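# Unfold a folded crate with four robot arms

## Task

A collapsible crate is lying flat on the floor. Erect it so that each of its four walls stands upright and each of its four corner latches is engaged.

## Robot and tools

ROBOTS. There are four identical i2rt Big YAM arms: arm1, arm2, arm3 and arm4. Each has six revolute joints, a two-finger gripper and a wrist camera. With joints 1 and 6 at 0 and the hand level and pointing forward, the wrist camera sits on top of the hand and views the fingertips. The hand reaches roughly 1.0 m from the joint1 axis. Foot (base_link) poses in the scene frame, in metres, with quaternion order w,x,y,z. Each foot faces along its own +x. arm1 is at (-0.344, +0.564, +0.400) with quat (+0.769, -0.004, +0.000, -0.639). arm2 is at (-0.347, -0.575, +0.384) with quat (+0.754, +0.000, +0.000, +0.657). arm3 is at (+0.320, +0.573, +0.372) with quat (+0.627, +0.001, -0.001, -0.779). arm4 is at (+0.356, -0.566, +0.334) with quat (+0.630, +0.000, +0.000, +0.777). The room cameras are cam_high and cam_low. The wrist cameras are arm1_cam_wrist to arm4_cam_wrist, all 672x504 fisheye images.

FRAME. Every pose uses one shared scene frame. Its origin is on the floor, +z is up, and units are metres. The hand is the point midway between the finger pads, about 1 cm behind the tips. The fingers extend along the hand's +z axis and open and close along its y axis. The printed hand position can be off, more so at long reach. hand_target is where the hand would be at the joint targets the drive currently holds.

move. Arguments are arm1..arm4 and cameras. Each named arm gets its own object, and an arm you omit gets nothing new. Inside an arm's object:
- joints: absolute targets by name. These are joint1_rad..joint6_rad in radians and gripper_m in metres. Ranges: joint1_rad -2.879 to 2.879 (spins the arm about its foot; positive is counter-clockwise seen from above; 0 points along the foot's facing). joint2_rad 0 to 3.141 (shoulder; 0 has the upper arm pointing back about level, and increasing lifts it and then brings it forward). joint3_rad 0 to 3.019 (elbow; 0 is fully folded, and increasing opens it). joint4_rad -1.692 to 1.57 (hand pitch; positive tips the fingers up). joint5_rad -1.57 to 1.57 (sideways swing; positive is toward the arm's right). joint6_rad -2.094 to 2.094 (roll; positive is clockwise viewed from behind the hand). gripper_m 0 to 0.093 (fingertip gap). The tolerances counted as done are ±0.045, 0.14, 0.09, 0.055, 0.03, 0.035 rad and ±0.003 m.
- target: a list of seven numbers [x, y, z, qw, qx, qy, qz]. It is an absolute hand pose in the scene frame, in the same format as the printed hand line. The hand travels in a straight line from its hand_target toward it. When target is present, joints may contain only gripper_m.
- speed: the top speed of the path in m/s, from 0.002 to 0.5, default 0.25. Rotation is capped at twice that value in rad/s. speed is rejected without a target.
All motions in one call start together. All hand paths in a call finish together, paced by the slowest one. A path that would run past 10 s is cut short. Paths ignore obstacles and other arms. Each control step limits the commanded pose to within 100 mm and 20 degrees of the measured pose. Expect lag, drift and end errors of a centimetre or more. Joint moves can make the hand sweep along wide curves. cameras takes a list of names, or ["all"], or [] for none. A move with no arm part returns the full state, all images and the scene number.

wait: seconds from 0 to 10. Nothing new is commanded, and it returns the state. zoom_image: camera plus region [x0,y0,x1,y1] in pixels, with the origin at the top-left and at most 504 by 504. It only works on a camera present in the newest images. read_manual returns licence texts only. finished_scene: pass scene as the current scene's number. It is final, and the crate must stay set up with no robot help.

RESULTS. The move line lists each arm sent a motion, with "done" or its worst status word. joint_status and hand_status give the outcome of the last accepted action. off_target means the joint stopped short and may still be pushing. time_out means the arm ran out of time; each joint then holds a nearby target and keeps pushing, and on_its_own lists joints still heading there. "held at" in on_its_own is a target, not a reading. "joint command not followed" or "pose unreachable" means a self- or arm-collision check withheld the targets, and not_followed marks those joints afterwards. The arm may keep trying until you send new targets. Arms under "as last shown" were not commanded; their statuses read "not commanded", and omitted lines are unchanged. Joint velocities are in rad/s (gripper in m/s), and "within noise" means the arm is still. Joint torques are in N m, positive toward larger joint values, and include gravity, offsets and noise; entries 3 and 4 wrap at ±28. Images may lag the state slightly.

GRIPPER. Closed on nothing, it reads 0.000 to 0.003. Gripping a rigid part hard, it reads up to about 0.005 below the part's width, or up to about 0.002 above on some units. Just below the first-contact reading the grip is light. About 0.005 lower it squeezes at full force, roughly 50 to 64 N per pad. To release, command well above the reading.

CAUTIONS. Arms never stop on contact; they keep pushing, possibly hard. Never let two robots press on each other, and never close a gripper on another arm's fingers. The collision check can act too late and does not guard fingers, gripper housings or wrist cameras. No state line reports robot-robot contact. Avoid slamming, striking fixed or heavy objects, dropping parts, releasing moving parts, or letting anything fall far. To relieve a stuck, pushing joint, command it to its reported position. Sustained loads, outstretched poses or unreachable goals heat the motors. MOTOR HOT appears at 85 °C. At 100 °C the arm goes limp and drops for 30 to 60 s or longer, with an OVER-TEMPERATURE FAULT line and limit_stop_at_motor_heat on the affected keys; re-send targets afterwards. The simulation keeps running between calls with the last command held. If a move or wait in a reply is refused, later move, wait and finished_scene calls in that reply are skipped.

Each tool is called after "Call:" by a JSON object that holds its "name" and its "arguments".

## Session

Call:
{"name": "move", "arguments": {}}

Scene clock: 0.00 s.
Joint torques (N m): no reading
Motor temperatures (°C): arm1=[27 28 28 28 23 23 25] | arm2=[24 25 23 25 28 27 25] | arm3=[26 24 27 24 26 24 27] | arm4=[25 26 26 31 26 25 27]
Heat: arm1: hottest joint2_rad 28 °C; arm2: hottest joint5_rad 28 °C; arm3: hottest joint3_rad 27 °C; arm4: hottest joint4_rad 31 °C.
Joint velocities: within noise
arm1.joint_positions: joint1_rad=-0.585 joint2_rad=+0.467 joint3_rad=+1.640 joint4_rad=-1.554 joint5_rad=+0.191 joint6_rad=-0.040 gripper_m=+0.09396
arm1.joint_status: not commanded
arm1.hand: x=-0.4062 y=+0.4986 z=+1.0234 quat_wxyz=(-0.233, -0.706, -0.424, +0.517) (m; scene frame)
arm1.hand_target: x=-0.4048 y=+0.5020 z=+1.0297 quat_wxyz=(-0.238, -0.702, -0.420, +0.523) (m; scene frame)
arm1.hand_status: not commanded
arm2.joint_positions: joint1_rad=+0.742 joint2_rad=+0.378 joint3_rad=+1.702 joint4_rad=-1.262 joint5_rad=-0.142 joint6_rad=-0.320 gripper_m=+0.09396
arm2.joint_status: not commanded
arm2.hand: x=-0.3865 y=-0.5610 z=+1.1031 quat_wxyz=(-0.397, +0.664, -0.167, -0.611) (m; scene frame)
arm2.hand_target: x=-0.3859 y=-0.5619 z=+1.1085 quat_wxyz=(-0.399, +0.660, -0.165, -0.614) (m; scene frame)
arm2.hand_status: not commanded
arm3.joint_positions: joint1_rad=+0.368 joint2_rad=+0.508 joint3_rad=+1.375 joint4_rad=-1.360 joint5_rad=-0.070 joint6_rad=+0.635 gripper_m=+0.09396
arm3.joint_status: not commanded
arm3.hand: x=+0.3593 y=+0.3880 z=+0.9196 quat_wxyz=(-0.486, -0.725, -0.459, +0.167) (m; scene frame)
arm3.hand_target: x=+0.3588 y=+0.3913 z=+0.9281 quat_wxyz=(-0.494, -0.720, -0.456, +0.170) (m; scene frame)
arm3.hand_status: not commanded
arm4.joint_positions: joint1_rad=+0.790 joint2_rad=+0.548 joint3_rad=+1.366 joint4_rad=-1.267 joint5_rad=+0.241 joint6_rad=-0.097 gripper_m=+0.09396
arm4.joint_status: not commanded
arm4.hand: x=+0.1989 y=-0.4149 z=+0.8936 quat_wxyz=(-0.270, +0.802, -0.260, -0.465) (m; scene frame)
arm4.hand_target: x=+0.2019 y=-0.4169 z=+0.9028 quat_wxyz=(-0.272, +0.796, -0.260, -0.474) (m; scene frame)
arm4.hand_status: not commanded
pictures: arm1_cam_wrist, arm2_cam_wrist, arm3_cam_wrist, arm4_cam_wrist, cam_high, cam_low

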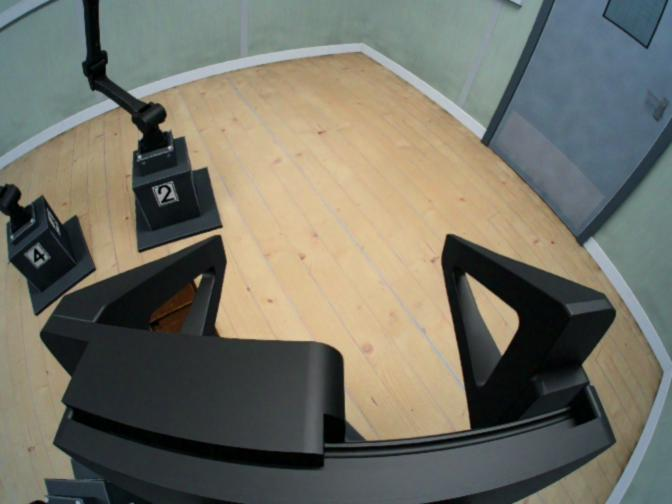

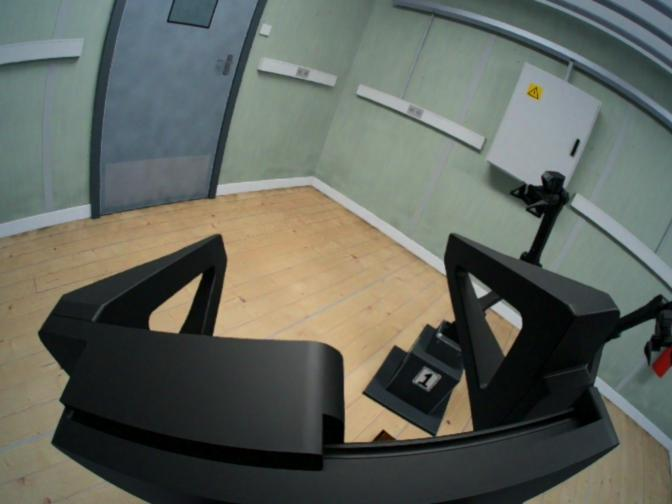

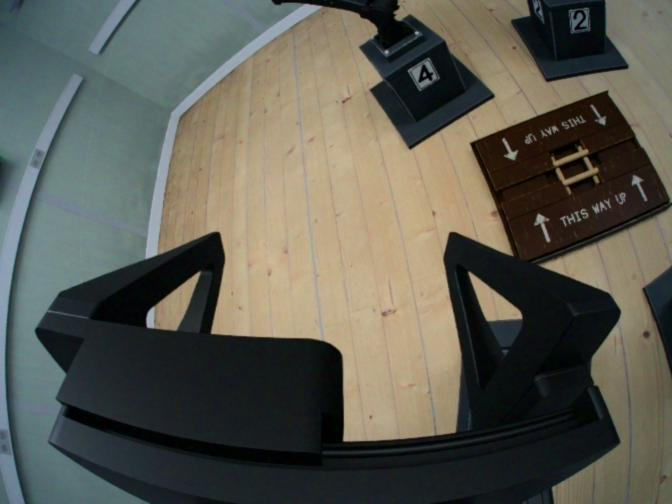

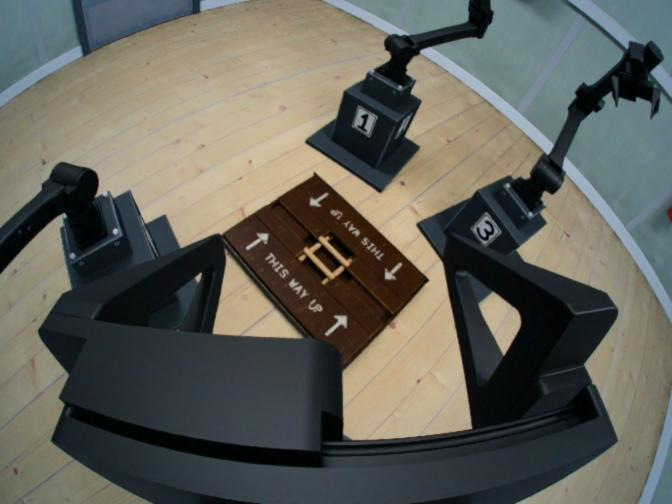

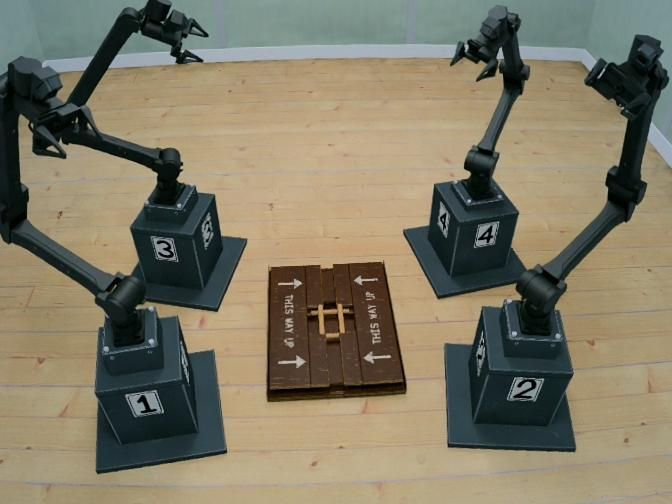

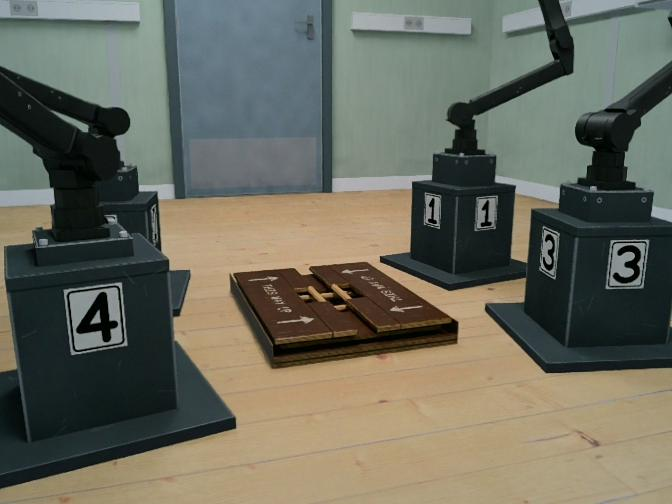

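Call:
{"name": "zoom_image", "arguments": {"camera": "cam_high", "region": [250, 250, 430, 410]}}

Call:
{"name": "zoom_image", "arguments": {"camera": "cam_low", "region": [220, 250, 470, 380]}}

Call:
{"name": "zoom_image", "arguments": {"camera": "arm4_cam_wrist", "region": [215, 165, 435, 365]}}

Call:
{"name": "zoom_image", "arguments": {"camera": "arm3_cam_wrist", "region": [460, 80, 672, 270]}}

Scaled by 2.800 from the camera's 672x504 image, which has a finer 960x720 frame.

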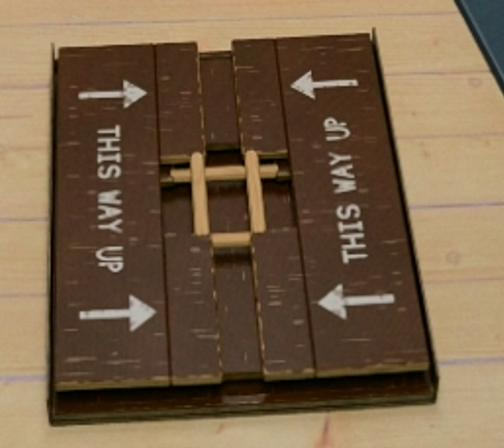

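Scaled by 2.016 from the camera's 672x504 image, which has a finer 960x720 frame.

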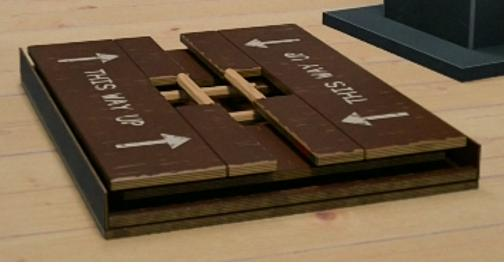

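Scaled by 2.291 from the camera's 672x504 image, which has a finer 960x720 frame.

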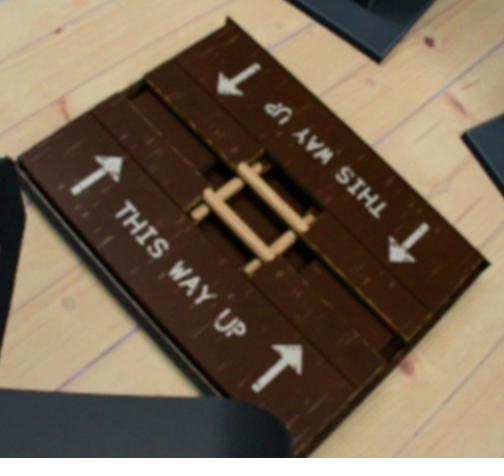

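Scaled by 2.377 from the camera's 672x504 image, which has a finer 960x720 frame.

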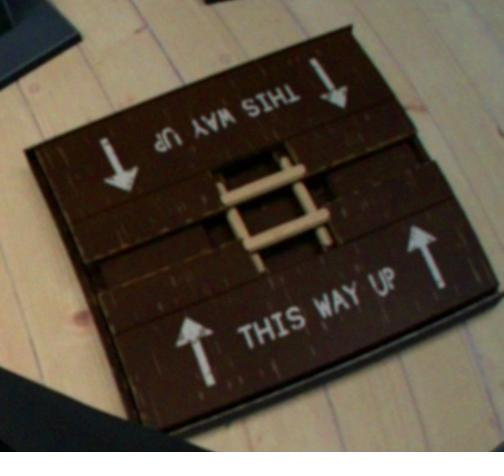

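Call:
{"name": "move", "arguments": {"arm4": {"target":[0.05,-0.22,0.6,0,0.7071,-0.7071,0]}, "cameras": ["arm4_cam_wrist","cam_high","arm2_cam_wrist"]}}

Scene clock: 13.10 s.
Joint torques (N m): arm1=[-0.09 6.48 5.08 2.4 0.17 0.1] | arm2=[-0.03 9.47 3.95 1.8 0.02 0] | arm3=[-0.5 1.14 7.27 2.33 0.16 0] | arm4=[1.03 -12.51 14.22 -0.65 -0.11 0.3]
Motor temperatures (°C): arm1=[27 28 29 28 23 23 25] | arm2=[24 25 24 25 28 27 25] | arm3=[26 24 27 24 26 24 27] | arm4=[25 26 28 31 26 25 27]
Heat: arm1: hottest joint3_rad 29 °C; arm2: hottest joint5_rad 28 °C; arm3: hottest joint3_rad 27 °C; arm4: hottest joint4_rad 31 °C.
move: arm4 off_target
Joint velocities: within noise
arm1, arm2, arm3: as last shown
arm4.joint_positions: joint1_rad=+0.513 joint2_rad=+1.538 joint3_rad=+1.500 joint4_rad=-1.574 joint5_rad=-0.006 joint6_rad=+0.708 gripper_m=+0.09396
arm4.joint_status: not commanded
arm4.hand: x=+0.0595 y=-0.2294 z=+0.5835 quat_wxyz=(+0.004, +0.711, -0.703, +0.020) (m; scene frame)
arm4.hand_target: x=+0.0532 y=-0.2188 z=+0.5977 quat_wxyz=(+0.004, +0.703, -0.711, +0.005) (m; scene frame)
arm4.hand_status: off_target (0.021 m and 2.5 deg from the pose sent, 0.383 m and 82.7 deg at the start)
pictures: arm2_cam_wrist, arm4_cam_wrist, cam_high

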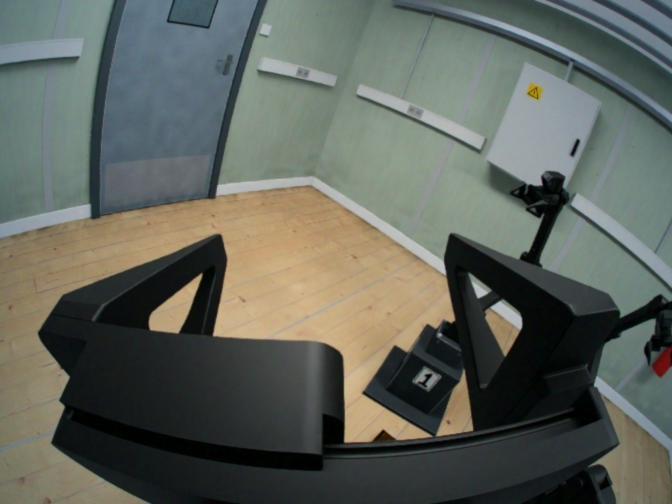

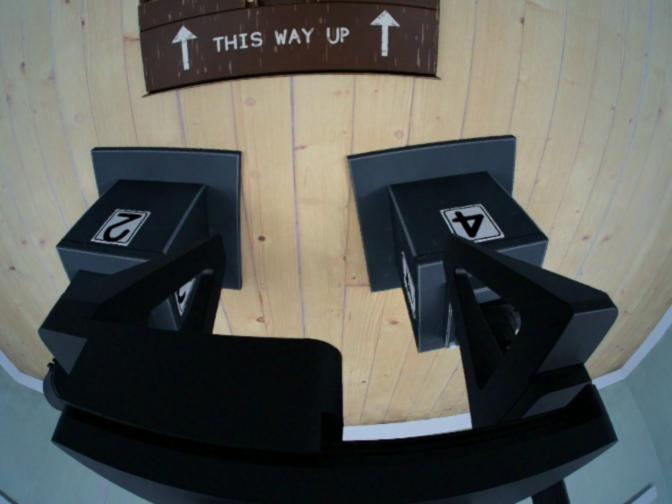

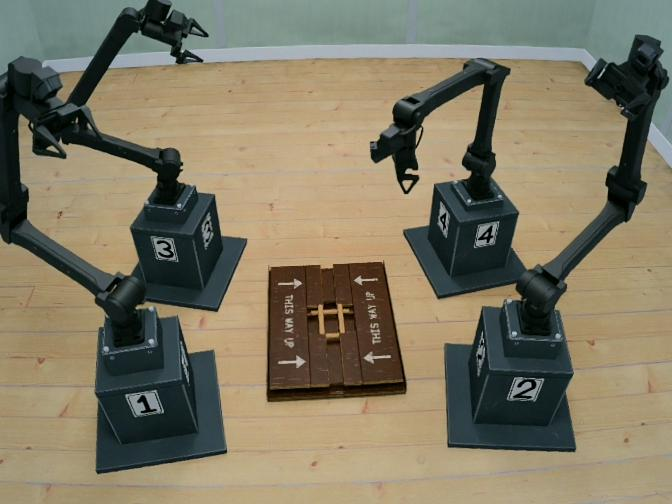

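Call:
{"name": "move", "arguments": {"arm4": {"target":[0.03,-0.02,0.55,-0.2126,0.6744,-0.6744,-0.2126]}, "cameras": ["arm4_cam_wrist"]}}

Scene clock: 18.23 s.
Joint torques (N m): arm1=[-0.44 6.42 4.97 2.44 0.17 0.09] | arm2=[-0.09 9.35 3.97 1.8 0.02 0] | arm3=[-0.91 2.32 7.09 2.33 0.11 0.01] | arm4=[1.03 -15.56 11.33 1.59 0.22 -0.13]
Motor temperatures (°C): arm1=[27 28 29 28 23 23 25] | arm2=[24 25 24 25 28 27 25] | arm3=[26 24 28 24 26 23 27] | arm4=[25 26 29 31 26 25 27]
Heat: arm1: hottest joint3_rad 29 °C; arm2: hottest joint5_rad 28 °C; arm3: hottest joint3_rad 28 °C; arm4: hottest joint4_rad 31 °C.
move: arm4 done
Joint velocities: within noise
arm1, arm2, arm3: as last shown
arm4.joint_positions: joint1_rad=+0.430 joint2_rad=+1.688 joint3_rad=+1.500 joint4_rad=-0.870 joint5_rad=+0.343 joint6_rad=+0.564 gripper_m=+0.09396
arm4.joint_status: not commanded
arm4.hand: x=+0.0309 y=-0.0286 z=+0.5543 quat_wxyz=(-0.208, +0.669, -0.680, -0.215) (m; scene frame)
arm4.hand_target: x=+0.0307 y=-0.0205 z=+0.5471 quat_wxyz=(-0.212, +0.673, -0.676, -0.213) (m; scene frame)
arm4.hand_status: done (0.010 m and 1.1 deg from the pose sent, 0.214 m and 37.0 deg at the start)
pictures: arm4_cam_wrist

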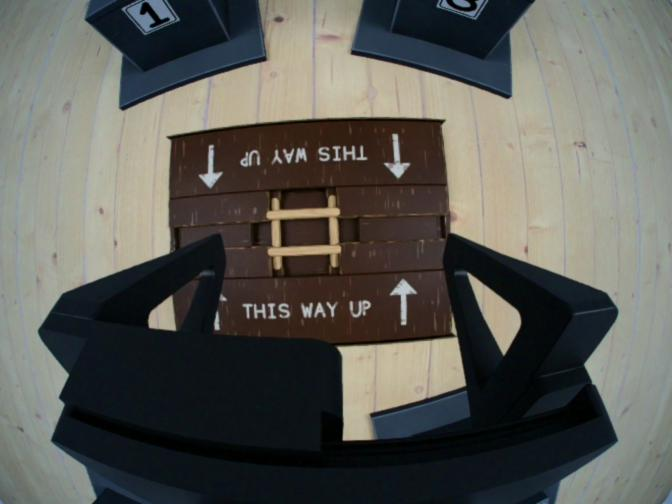

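Call:
{"name": "zoom_image", "arguments": {"camera": "arm4_cam_wrist", "region": [160, 105, 460, 355]}}

Call:
{"name": "zoom_image", "arguments": {"camera": "arm4_cam_wrist", "region": [240, 170, 380, 290]}}

Scaled by 1.680 from the camera's 672x504 image, which has a finer 960x720 frame.

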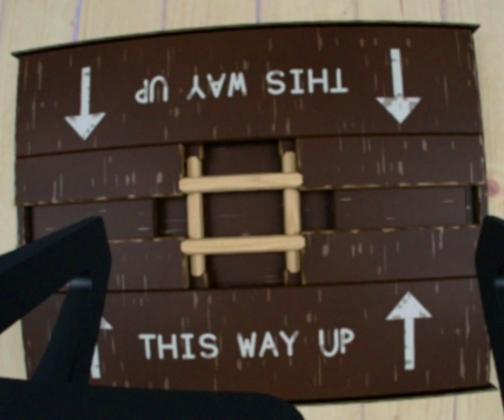

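Scaled by 3.600 from the camera's 672x504 image, which has a finer 960x720 frame.

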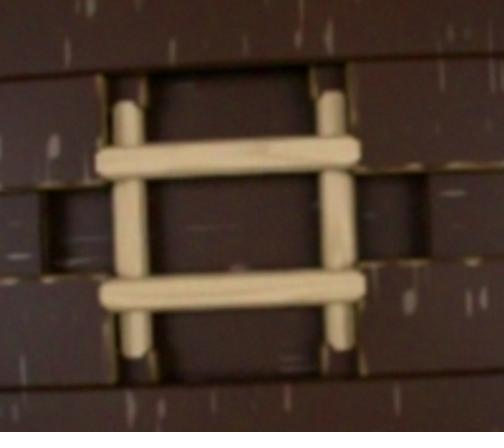

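Call:
{"name": "move", "arguments": {"arm4": {"joints":{"joint1_rad":-0.4}}, "arm2": {"target":[-0.035,-0.02,0.25,0,0,1,0],"joints":{"gripper_m":0.06}}, "cameras": ["arm2_cam_wrist","cam_high","cam_low","arm4_cam_wrist"]}}

Scene clock: 46.97 s.
Joint torques (N m): arm1=[-0.26 6.89 5.15 2.35 0.14 0.06] | arm2=[-0.73 8.29 5.82 1.84 0.21 -0.14] | arm3=[-0.38 1.85 7.28 2.44 0.12 0.01] | arm4=[2.14 -15.85 11.41 1.32 0.07 -0.09]
Motor temperatures (°C): arm1=[27 28 30 28 23 23 25] | arm2=[24 26 24 25 28 26 25] | arm3=[26 24 29 24 26 23 27] | arm4=[25 27 30 31 26 25 27]
Heat: arm1: hottest joint3_rad 30 °C; arm2: hottest joint5_rad 28 °C; arm3: hottest joint3_rad 29 °C; arm4: hottest joint4_rad 31 °C.
move: arm2 not_followed; arm4 done
Joint velocities: within noise
arm1, arm3: as last shown
arm2.joint_positions: joint1_rad=+1.595 joint2_rad=+0.010 joint3_rad=+1.004 joint4_rad=-1.547 joint5_rad=+1.283 joint6_rad=+0.613 gripper_m=+0.06013
arm2.joint_status: all done
arm2.on_its_own: joint1_rad is held at +1.588, not at its first target +0.742; joint2_rad is held at +0.012, not at its first target +0.384; joint3_rad is held at +1.019, not at its first target +1.713; joint4_rad is held at -1.529, not at its first target -1.255; joint5_rad is held at +1.279, not at its first target -0.142; joint6_rad is held at +0.595, not at its first target -0.320
arm2.hand: x=-0.2856 y=-0.4138 z=+0.8417 quat_wxyz=(-0.410, +0.551, -0.520, -0.508) (m; scene frame)
arm2.hand_target: x=-0.2828 y=-0.4146 z=+0.8479 quat_wxyz=(-0.406, +0.544, -0.525, -0.514) (m; scene frame)
arm2.hand_status: not_followed (0.754 m and 117.3 deg from the pose sent, 1.070 m and 160.8 deg at the start; pose on its path clipped on 106 of 173 steps; a joint's target at an end of its range on 121 of 173 steps)
arm4.joint_positions: joint1_rad=-0.406 joint2_rad=+1.694 joint3_rad=+1.500 joint4_rad=-0.864 joint5_rad=+0.347 joint6_rad=+0.562 gripper_m=+0.09397
arm4.joint_status: all done
arm4.hand: x=+0.5381 y=+0.0368 z=+0.5514 quat_wxyz=(-0.279, +0.335, -0.893, -0.111) (m; scene frame)
arm4.hand_target: x=+0.5359 y=+0.0430 z=+0.5467 quat_wxyz=(-0.279, +0.345, -0.889, -0.110) (m; scene frame)
arm4.hand_status: not commanded
pictures: arm2_cam_wrist, arm4_cam_wrist, cam_high, cam_low
pose unreachable (arm2 arm): on one or more control steps of this call this arm could not follow its commanded pose, so it was not sent that pose on those steps. On the call's last step it was still not sent that pose. It may still have moved: this result reports where it is.
cause: moving toward the commanded pose would bring two parts of the arm too close to each other (its wrist (the part past joint 4) and its wrist camera, 1 mm apart when it was first held).

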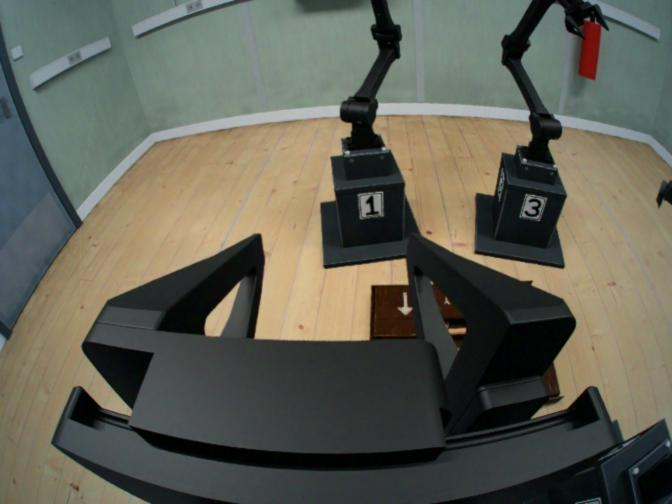

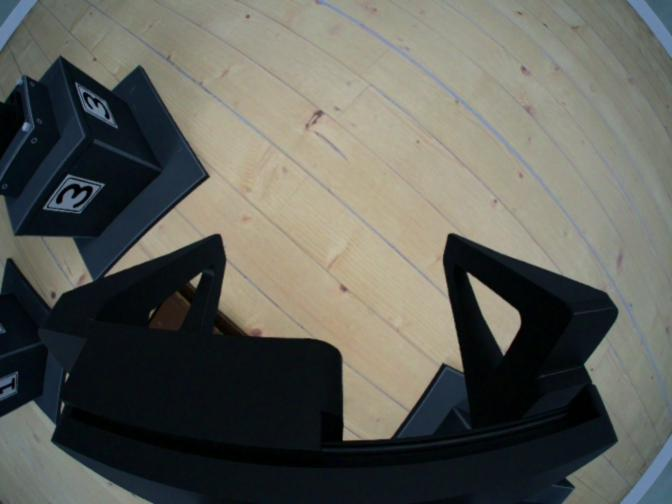

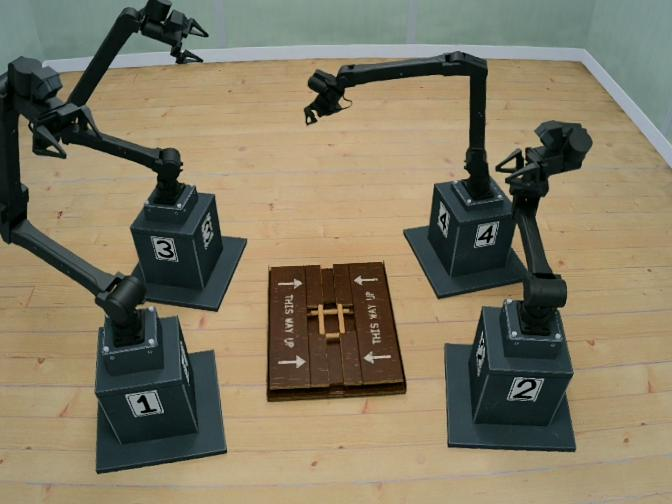

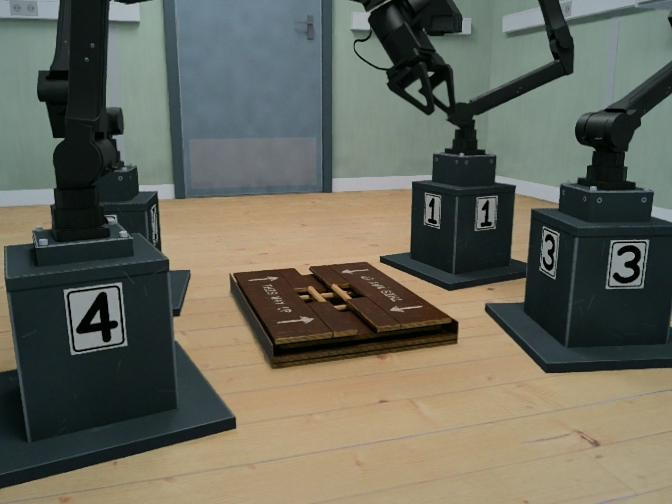

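Call:
{"name": "move", "arguments": {"arm2": {"joints":{"joint1_rad":-0.376,"joint2_rad":0.8,"joint3_rad":1.3,"joint4_rad":-1.2,"joint5_rad":0,"joint6_rad":1.057}}}}

Call:
{"name": "move", "arguments": {"arm2": {"joints":{"joint1_rad":-0.376,"joint2_rad":2.15,"joint3_rad":1.675,"joint4_rad":-1.1,"joint5_rad":0,"joint6_rad":1.057}}}}

Call:
{"name": "move", "arguments": {"arm2": {"joints":{"joint1_rad":-0.376,"joint2_rad":2.349,"joint3_rad":1.675,"joint4_rad":-0.897,"joint5_rad":0,"joint6_rad":1.057,"gripper_m":0.065}}, "cameras": ["arm2_cam_wrist","cam_high","cam_low"]}}

Scene clock: 63.07 s.
Joint torques (N m): arm1=[-0.15 6.36 5.15 2.51 0.2 0.08] | arm2=[-0.73 -3.66 9.13 1.87 -0.06 0.01] | arm3=[-0.79 1.9 7.16 2.32 0.14 -0.01] | arm4=[2.14 -15.79 11.43 1.32 0.07 -0.09]
Motor temperatures (°C): arm1=[27 28 30 28 23 23 25] | arm2=[24 26 25 25 28 26 25] | arm3=[26 24 29 24 26 23 27] | arm4=[25 27 31 31 26 25 27]
Heat: arm1: hottest joint3_rad 30 °C; arm2: hottest joint5_rad 28 °C; arm3: hottest joint3_rad 29 °C; arm4: hottest joint3_rad 31 °C.
move: arm2 done
Joint velocities: within noise
arm1, arm3, arm4: as last shown
arm2.joint_positions: joint1_rad=-0.365 joint2_rad=+0.817 joint3_rad=+1.275 joint4_rad=-1.214 joint5_rad=+0.002 joint6_rad=+1.048 gripper_m=+0.06013
arm2.joint_status: all done
arm2.hand: x=-0.1851 y=-0.2818 z=+0.8365 quat_wxyz=(-0.195, +0.009, -0.918, -0.345) (m; scene frame)
arm2.hand_target: x=-0.1830 y=-0.2827 z=+0.8543 quat_wxyz=(-0.204, +0.002, -0.909, -0.364) (m; scene frame)
arm2.hand_status: not commanded
pictures: none

Scene clock: 64.83 s.
Joint torques (N m): arm1=[-0.26 7.06 5.07 2.51 0.18 0.07] | arm2=[-0.85 -24.53 8.29 0.31 -0.01 0.06] | arm3=[-0.85 1.73 7.36 2.36 0.1 -0.02] | arm4=[2.14 -15.79 11.41 1.31 0.07 -0.09]
Motor temperatures (°C): arm1=[27 28 30 28 23 23 25] | arm2=[24 26 25 25 28 26 25] | arm3=[26 24 29 24 26 23 27] | arm4=[25 27 31 31 26 25 27]
Heat: arm1: hottest joint3_rad 30 °C; arm2: hottest joint5_rad 28 °C; arm3: hottest joint3_rad 29 °C; arm4: hottest joint3_rad 31 °C.
move: arm2 done
Joint velocities: within noise
arm1, arm3, arm4: as last shown
arm2.joint_positions: joint1_rad=-0.365 joint2_rad=+2.174 joint3_rad=+1.645 joint4_rad=-1.102 joint5_rad=+0.002 joint6_rad=+1.041 gripper_m=+0.06013
arm2.joint_status: all done
arm2.hand: x=-0.0538 y=-0.0429 z=+0.3480 quat_wxyz=(+0.014, +0.014, -0.999, +0.027) (m; scene frame)
arm2.hand_target: x=-0.0416 y=-0.0305 z=+0.3711 quat_wxyz=(+0.001, +0.006, -1.000, +0.002) (m; scene frame)
arm2.hand_status: not commanded
pictures: none

Scene clock: 66.00 s.
Joint torques (N m): arm1=[-0.32 6.42 5.11 2.4 0.16 0.1] | arm2=[-0.85 -26.46 7.06 0.61 0 0.07] | arm3=[-0.67 1.67 7.16 2.35 0.15 0.02] | arm4=[2.14 -15.79 11.43 1.32 0.07 -0.09]
Motor temperatures (°C): arm1=[27 28 30 28 23 23 25] | arm2=[24 26 25 25 28 26 25] | arm3=[26 24 29 24 26 23 27] | arm4=[25 27 31 31 26 25 27]
Heat: arm1: hottest joint3_rad 30 °C; arm2: hottest joint5_rad 28 °C; arm3: hottest joint3_rad 29 °C; arm4: hottest joint3_rad 31 °C.
move: arm2 done
Joint velocities: within noise
arm1, arm3, arm4: as last shown
arm2.joint_positions: joint1_rad=-0.365 joint2_rad=+2.378 joint3_rad=+1.653 joint4_rad=-0.909 joint5_rad=+0.002 joint6_rad=+1.048 gripper_m=+0.06487
arm2.joint_status: all done
arm2.hand: x=-0.0513 y=-0.0384 z=+0.2269 quat_wxyz=(+0.014, +0.011, -0.999, +0.028) (m; scene frame)
arm2.hand_target: x=-0.0365 y=-0.0215 z=+0.2505 quat_wxyz=(+0.000, +0.002, -1.000, +0.000) (m; scene frame)
arm2.hand_status: not commanded
pictures: arm2_cam_wrist, cam_high, cam_low

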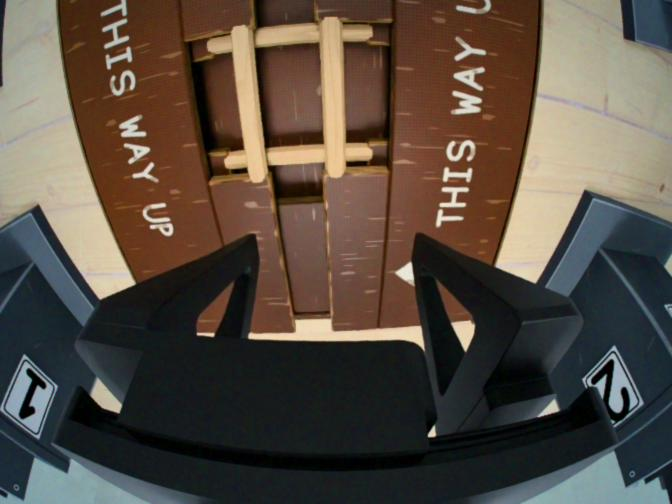

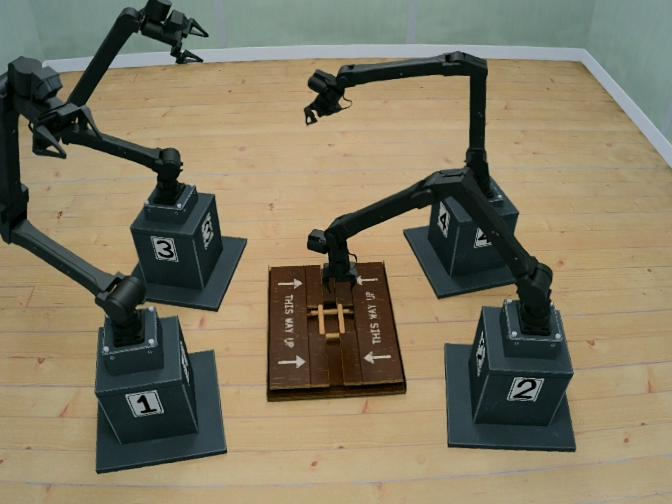

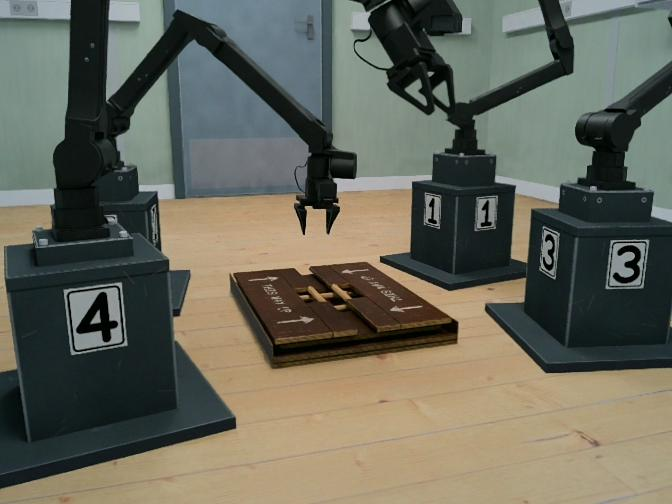

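Call:
{"name": "move", "arguments": {"arm2": {"target":[-0.012,-0.031,0.135,0.014,0,1,0.028],"speed":0.15}, "cameras": ["arm2_cam_wrist","cam_low"]}}

Scene clock: 72.00 s.
Joint torques (N m): arm1=[-0.44 6.48 5.18 2.54 0.17 0.1] | arm2=[-0.03 -23.77 6.72 0.76 -0.04 -0.13] | arm3=[-0.79 1.49 7.2 2.33 0.13 0.01] | arm4=[2.14 -15.79 11.43 1.32 0.07 -0.09]
Motor temperatures (°C): arm1=[27 28 30 28 23 23 25] | arm2=[24 26 25 25 28 26 25] | arm3=[26 24 29 24 26 23 27] | arm4=[25 27 31 31 26 25 27]
Heat: arm1: hottest joint3_rad 30 °C; arm2: hottest joint5_rad 28 °C; arm3: hottest joint3_rad 29 °C; arm4: hottest joint3_rad 31 °C.
move: arm2 off_target
Joint velocities: within noise
arm1, arm3, arm4: as last shown
arm2.joint_positions: joint1_rad=-0.416 joint2_rad=+2.545 joint3_rad=+1.653 joint4_rad=-0.660 joint5_rad=-0.002 joint6_rad=+1.036 gripper_m=+0.06487
arm2.joint_status: not commanded
arm2.hand: x=-0.0226 y=-0.0494 z=+0.1260 quat_wxyz=(-0.004, -0.009, -1.000, -0.008) (m; scene frame)
arm2.hand_target: x=-0.0106 y=-0.0333 z=+0.1354 quat_wxyz=(-0.014, -0.006, -0.999, -0.028) (m; scene frame)
arm2.hand_status: off_target (0.023 m and 2.7 deg from the pose sent, 0.100 m and 7.3 deg at the start)
pictures: arm2_cam_wrist, cam_low

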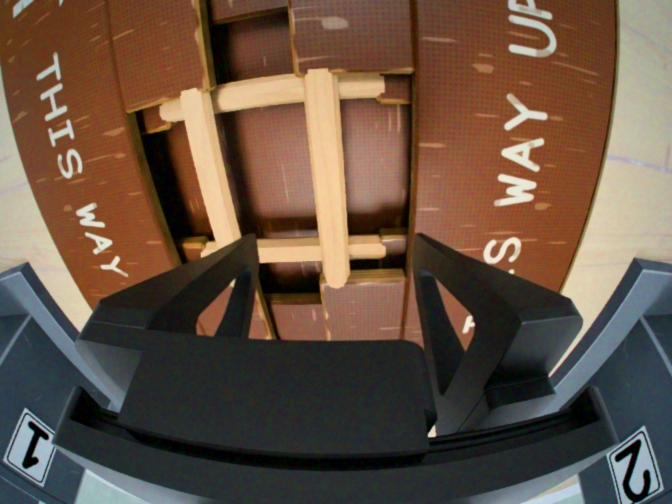

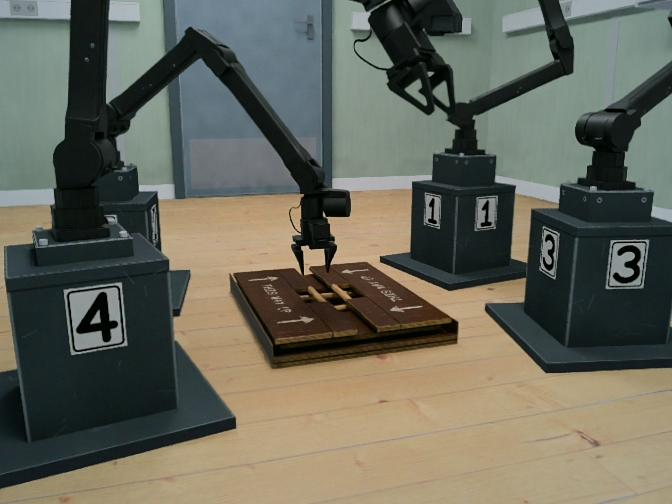

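Call:
{"name": "move", "arguments": {"arm2": {"target":[-0.013,-0.029,0.062,0.014,-0.035,0.999,0.02],"speed":0.08,"joints":{"gripper_m":0.05}}, "cameras": ["arm2_cam_wrist","cam_low"]}}

Scene clock: 76.50 s.
Joint torques (N m): arm1=[0.09 7.06 5.04 2.63 0.16 0.04] | arm2=[0.38 -23.65 6.71 0.72 0.21 -0.14] | arm3=[-0.32 1.85 7.2 2.5 0.12 -0.01] | arm4=[2.14 -15.79 11.43 1.31 0.07 -0.09]
Motor temperatures (°C): arm1=[27 28 30 28 23 23 25] | arm2=[24 27 25 25 28 26 25] | arm3=[26 24 29 24 26 23 27] | arm4=[25 27 31 31 26 25 27]
Heat: arm1: hottest joint3_rad 30 °C; arm2: hottest joint5_rad 28 °C; arm3: hottest joint3_rad 29 °C; arm4: hottest joint3_rad 31 °C.
move: arm2 off_target
Joint velocities: within noise
arm1.joint_positions: joint1_rad=-0.585 joint2_rad=+0.467 joint3_rad=+1.640 joint4_rad=-1.554 joint5_rad=+0.191 joint6_rad=-0.040 gripper_m=+0.09396
arm1.joint_status: not commanded
arm1.hand: x=-0.4062 y=+0.4986 z=+1.0234 quat_wxyz=(-0.233, -0.706, -0.424, +0.517) (m; scene frame)
arm1.hand_target: x=-0.4048 y=+0.5020 z=+1.0297 quat_wxyz=(-0.238, -0.702, -0.420, +0.523) (m; scene frame)
arm1.hand_status: not commanded
arm2.joint_positions: joint1_rad=-0.413 joint2_rad=+2.697 joint3_rad=+1.760 joint4_rad=-0.619 joint5_rad=-0.002 joint6_rad=+0.962 gripper_m=+0.05013
arm2.joint_status: all done
arm2.hand: x=-0.0213 y=-0.0438 z=+0.0607 quat_wxyz=(-0.003, +0.030, -1.000, -0.007) (m; scene frame)
arm2.hand_target: x=-0.0152 y=-0.0288 z=+0.0627 quat_wxyz=(-0.014, +0.036, -0.999, -0.020) (m; scene frame)
arm2.hand_status: off_target (0.017 m and 2.0 deg from the pose sent, 0.068 m and 5.3 deg at the start)
arm3.joint_positions: joint1_rad=+0.368 joint2_rad=+0.508 joint3_rad=+1.375 joint4_rad=-1.360 joint5_rad=-0.070 joint6_rad=+0.635 gripper_m=+0.09396
arm3.joint_status: not commanded
arm3.hand: x=+0.3593 y=+0.3880 z=+0.9196 quat_wxyz=(-0.486, -0.725, -0.459, +0.167) (m; scene frame)
arm3.hand_target: x=+0.3588 y=+0.3913 z=+0.9281 quat_wxyz=(-0.494, -0.720, -0.456, +0.170) (m; scene frame)
arm3.hand_status: not commanded
arm4: as last shown
pictures: arm2_cam_wrist, cam_low

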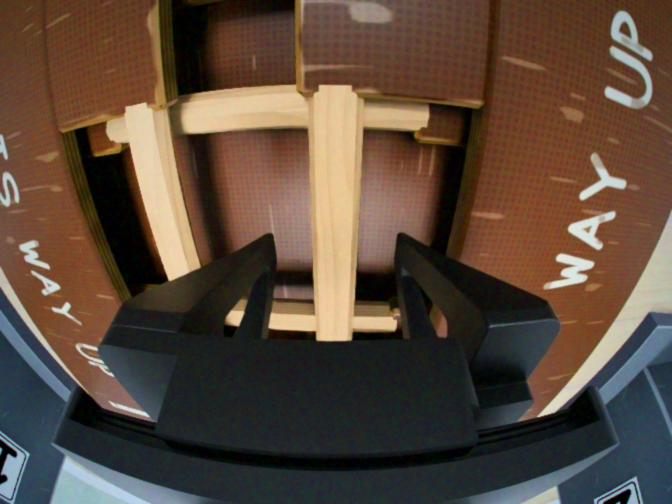

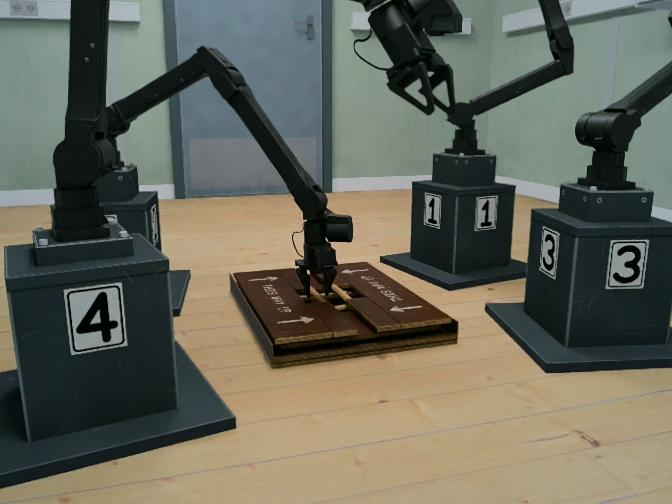

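Call:
{"name": "move", "arguments": {"arm2": {"target":[-0.013,-0.027,0.044,0.014,-0.035,0.999,0.02],"speed":0.08,"joints":{"gripper_m":0.05}}}}

Call:
{"name": "move", "arguments": {"arm2": {"joints":{"gripper_m":0.005}}, "cameras": ["arm2_cam_wrist","cam_low"]}}

Scene clock: 79.37 s.
Joint torques (N m): arm1=[-0.26 6.36 5.08 2.8 0.18 0.11] | arm2=[0.21 -23.94 6.56 0.72 0.21 -0.11] | arm3=[-0.67 1.61 7.25 2.35 0.14 0.01] | arm4=[2.14 -15.85 11.43 1.32 0.07 -0.09]
Motor temperatures (°C): arm1=[27 28 30 28 23 23 25] | arm2=[24 27 25 25 28 26 25] | arm3=[26 24 29 24 26 23 27] | arm4=[25 27 31 31 26 25 27]
Heat: arm1: hottest joint3_rad 30 °C; arm2: hottest joint5_rad 28 °C; arm3: hottest joint3_rad 29 °C; arm4: hottest joint3_rad 31 °C.
move: arm2 off_target
Joint velocities: within noise
arm1, arm3, arm4: as last shown
arm2.joint_positions: joint1_rad=-0.413 joint2_rad=+2.743 joint3_rad=+1.799 joint4_rad=-0.611 joint5_rad=-0.002 joint6_rad=+0.962 gripper_m=+0.05013
arm2.joint_status: all done
arm2.hand: x=-0.0203 y=-0.0422 z=+0.0418 quat_wxyz=(-0.003, +0.030, -1.000, -0.007) (m; scene frame)
arm2.hand_target: x=-0.0132 y=-0.0272 z=+0.0444 quat_wxyz=(-0.014, +0.035, -0.999, -0.021) (m; scene frame)
arm2.hand_status: off_target (0.017 m and 2.0 deg from the pose sent, 0.025 m and 2.0 deg at the start)
pictures: none

Scene clock: 80.00 s.
Joint torques (N m): arm1=[-0.15 6.42 5.18 2.47 0.21 0.05] | arm2=[0.26 -23.88 6.64 0.76 0.18 -0.14] | arm3=[-0.97 1.73 7.24 2.22 0.11 -0.01] | arm4=[2.14 -15.79 11.41 1.33 0.07 -0.09]
Motor temperatures (°C): arm1=[27 28 30 28 23 23 25] | arm2=[24 27 25 25 28 26 25] | arm3=[26 24 29 24 26 23 27] | arm4=[25 27 31 31 26 25 27]
Heat: arm1: hottest joint3_rad 30 °C; arm2: hottest joint5_rad 28 °C; arm3: hottest joint3_rad 29 °C; arm4: hottest joint3_rad 31 °C.
move: arm2 off_target
Joint velocities: within noise
arm1, arm3, arm4: as last shown
arm2.joint_positions: joint1_rad=-0.413 joint2_rad=+2.743 joint3_rad=+1.799 joint4_rad=-0.613 joint5_rad=-0.001 joint6_rad=+0.966 gripper_m=+0.01681
arm2.joint_status: gripper_m off_target (ended at +0.01684, target +0.00500)
arm2.hand: x=-0.0203 y=-0.0426 z=+0.0418 quat_wxyz=(-0.004, +0.028, -1.000, -0.006) (m; scene frame)
arm2.hand_target: x=-0.0133 y=-0.0276 z=+0.0444 quat_wxyz=(-0.014, +0.035, -0.999, -0.020) (m; scene frame)
arm2.hand_status: not commanded
pictures: arm2_cam_wrist, cam_low

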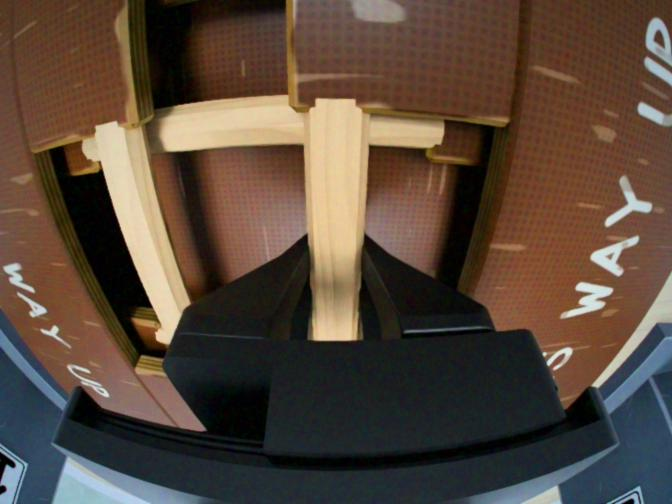

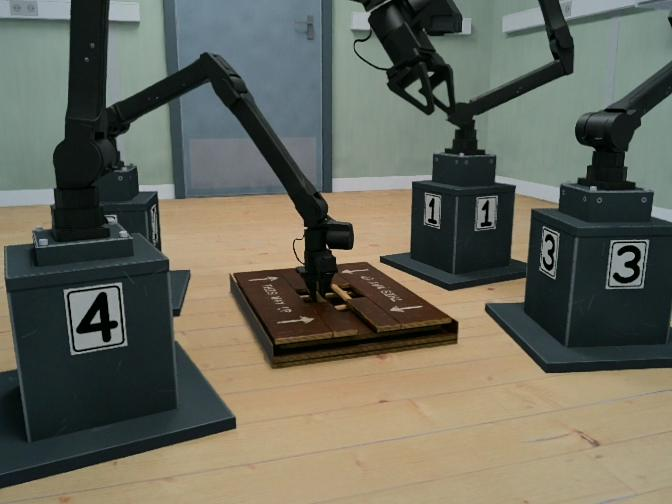

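Call:
{"name": "move", "arguments": {"arm2": {"target":[-0.0125,-0.034,0.09,0.0015,-0.035,0.998,0.0436],"speed":0.12,"joints":{"gripper_m":0.013}}}}

Call:
{"name": "move", "arguments": {"arm2": {"target":[-0.0117,-0.051,0.132,0.003,-0.035,0.995,0.087],"speed":0.12,"joints":{"gripper_m":0.013}}, "cameras": ["arm2_cam_wrist","cam_low","cam_high"]}}

Scene clock: 95.17 s.
Joint torques (N m): arm1=[-0.21 6.83 5.15 2.43 0.16 0.05] | arm2=[-0.85 -29.16 3.54 -0.34 -0.09 -0.28] | arm3=[-1.03 1.67 7.25 2.4 0.14 -0.01] | arm4=[2.14 -15.79 11.41 1.32 0.06 -0.09]
Motor temperatures (°C): arm1=[27 28 30 28 23 23 25] | arm2=[24 30 25 25 28 26 25] | arm3=[26 24 30 24 26 23 27] | arm4=[25 27 32 31 26 25 27]
Heat: arm1: hottest joint3_rad 30 °C; arm2: hottest joint2_rad 30 °C; arm3: hottest joint3_rad 30 °C; arm4: hottest joint3_rad 32 °C.
move: arm2 off_target
Joint velocities: within noise
arm1, arm3: as last shown
arm2.joint_positions: joint1_rad=-0.424 joint2_rad=+2.696 joint3_rad=+1.731 joint4_rad=-0.551 joint5_rad=-0.042 joint6_rad=+0.958 gripper_m=+0.01681
arm2.joint_status: gripper_m off_target (ended at +0.01681, target +0.01300)
arm2.hand: x=-0.0209 y=-0.0427 z=+0.0556 quat_wxyz=(+0.002, +0.027, -0.999, -0.035) (m; scene frame)
arm2.hand_target: x=-0.0094 y=-0.0332 z=+0.0880 quat_wxyz=(-0.005, +0.034, -0.998, -0.046) (m; scene frame)
arm2.hand_status: off_target (0.036 m and 1.4 deg from the pose sent, 0.050 m and 4.4 deg at the start)
arm4.joint_positions: joint1_rad=-0.406 joint2_rad=+1.694 joint3_rad=+1.500 joint4_rad=-0.864 joint5_rad=+0.347 joint6_rad=+0.562 gripper_m=+0.09397
arm4.joint_status: not commanded
arm4.hand: x=+0.5381 y=+0.0368 z=+0.5514 quat_wxyz=(-0.279, +0.335, -0.893, -0.111) (m; scene frame)
arm4.hand_target: x=+0.5359 y=+0.0430 z=+0.5467 quat_wxyz=(-0.279, +0.345, -0.889, -0.110) (m; scene frame)
arm4.hand_status: not commanded
pictures: none

Scene clock: 96.30 s.
Joint torques (N m): arm1=[-0.03 6.42 5.2 2.52 0.15 0.07] | arm2=[-0.79 -28.04 2.95 -0.35 0.28 -0.35] | arm3=[-0.56 1.79 7.25 2.32 0.15 -0.01] | arm4=[2.08 -15.79 11.41 1.32 0.07 -0.09]
Motor temperatures (°C): arm1=[27 28 30 28 23 23 25] | arm2=[24 30 25 25 28 26 26] | arm3=[26 24 30 24 26 23 27] | arm4=[25 27 32 31 26 25 27]
Heat: arm1: hottest joint3_rad 30 °C; arm2: hottest joint2_rad 30 °C; arm3: hottest joint3_rad 30 °C; arm4: hottest joint3_rad 32 °C.
move: arm2 off_target
Joint velocities: within noise
arm1, arm3, arm4: as last shown
arm2.joint_positions: joint1_rad=-0.448 joint2_rad=+2.556 joint3_rad=+1.568 joint4_rad=-0.447 joint5_rad=-0.107 joint6_rad=+0.939 gripper_m=+0.01683
arm2.joint_status: gripper_m off_target (ended at +0.01683, target +0.01300)
arm2.hand: x=-0.0201 y=-0.0489 z=+0.1041 quat_wxyz=(+0.005, +0.027, -0.996, -0.086) (m; scene frame)
arm2.hand_target: x=-0.0122 y=-0.0484 z=+0.1315 quat_wxyz=(-0.003, +0.036, -0.995, -0.089) (m; scene frame)
arm2.hand_status: off_target (0.029 m and 1.3 deg from the pose sent, 0.077 m and 6.1 deg at the start)
pictures: arm2_cam_wrist, cam_high, cam_low

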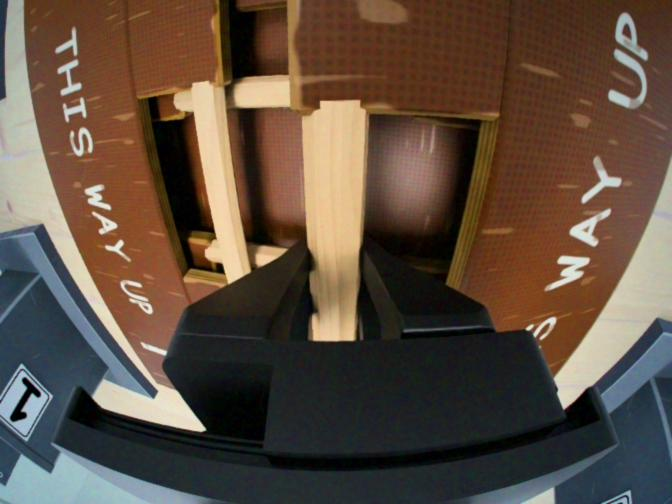

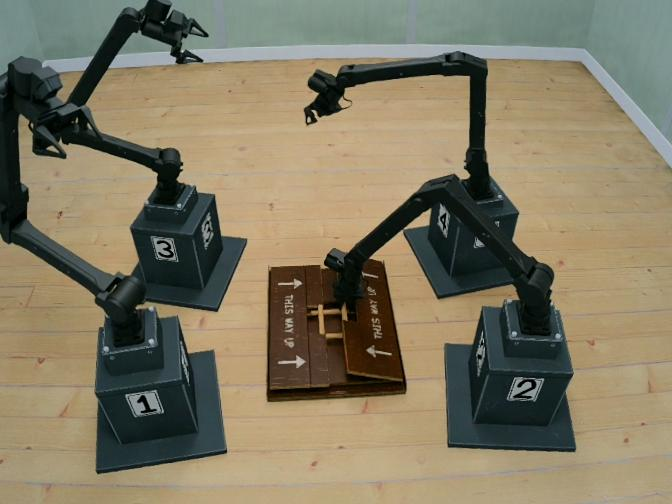

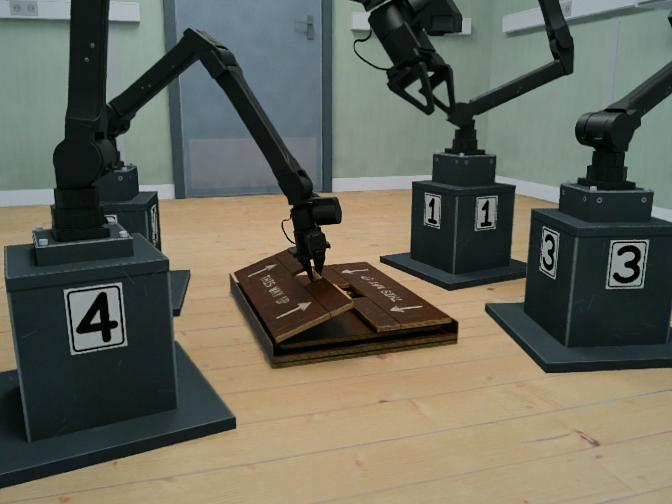

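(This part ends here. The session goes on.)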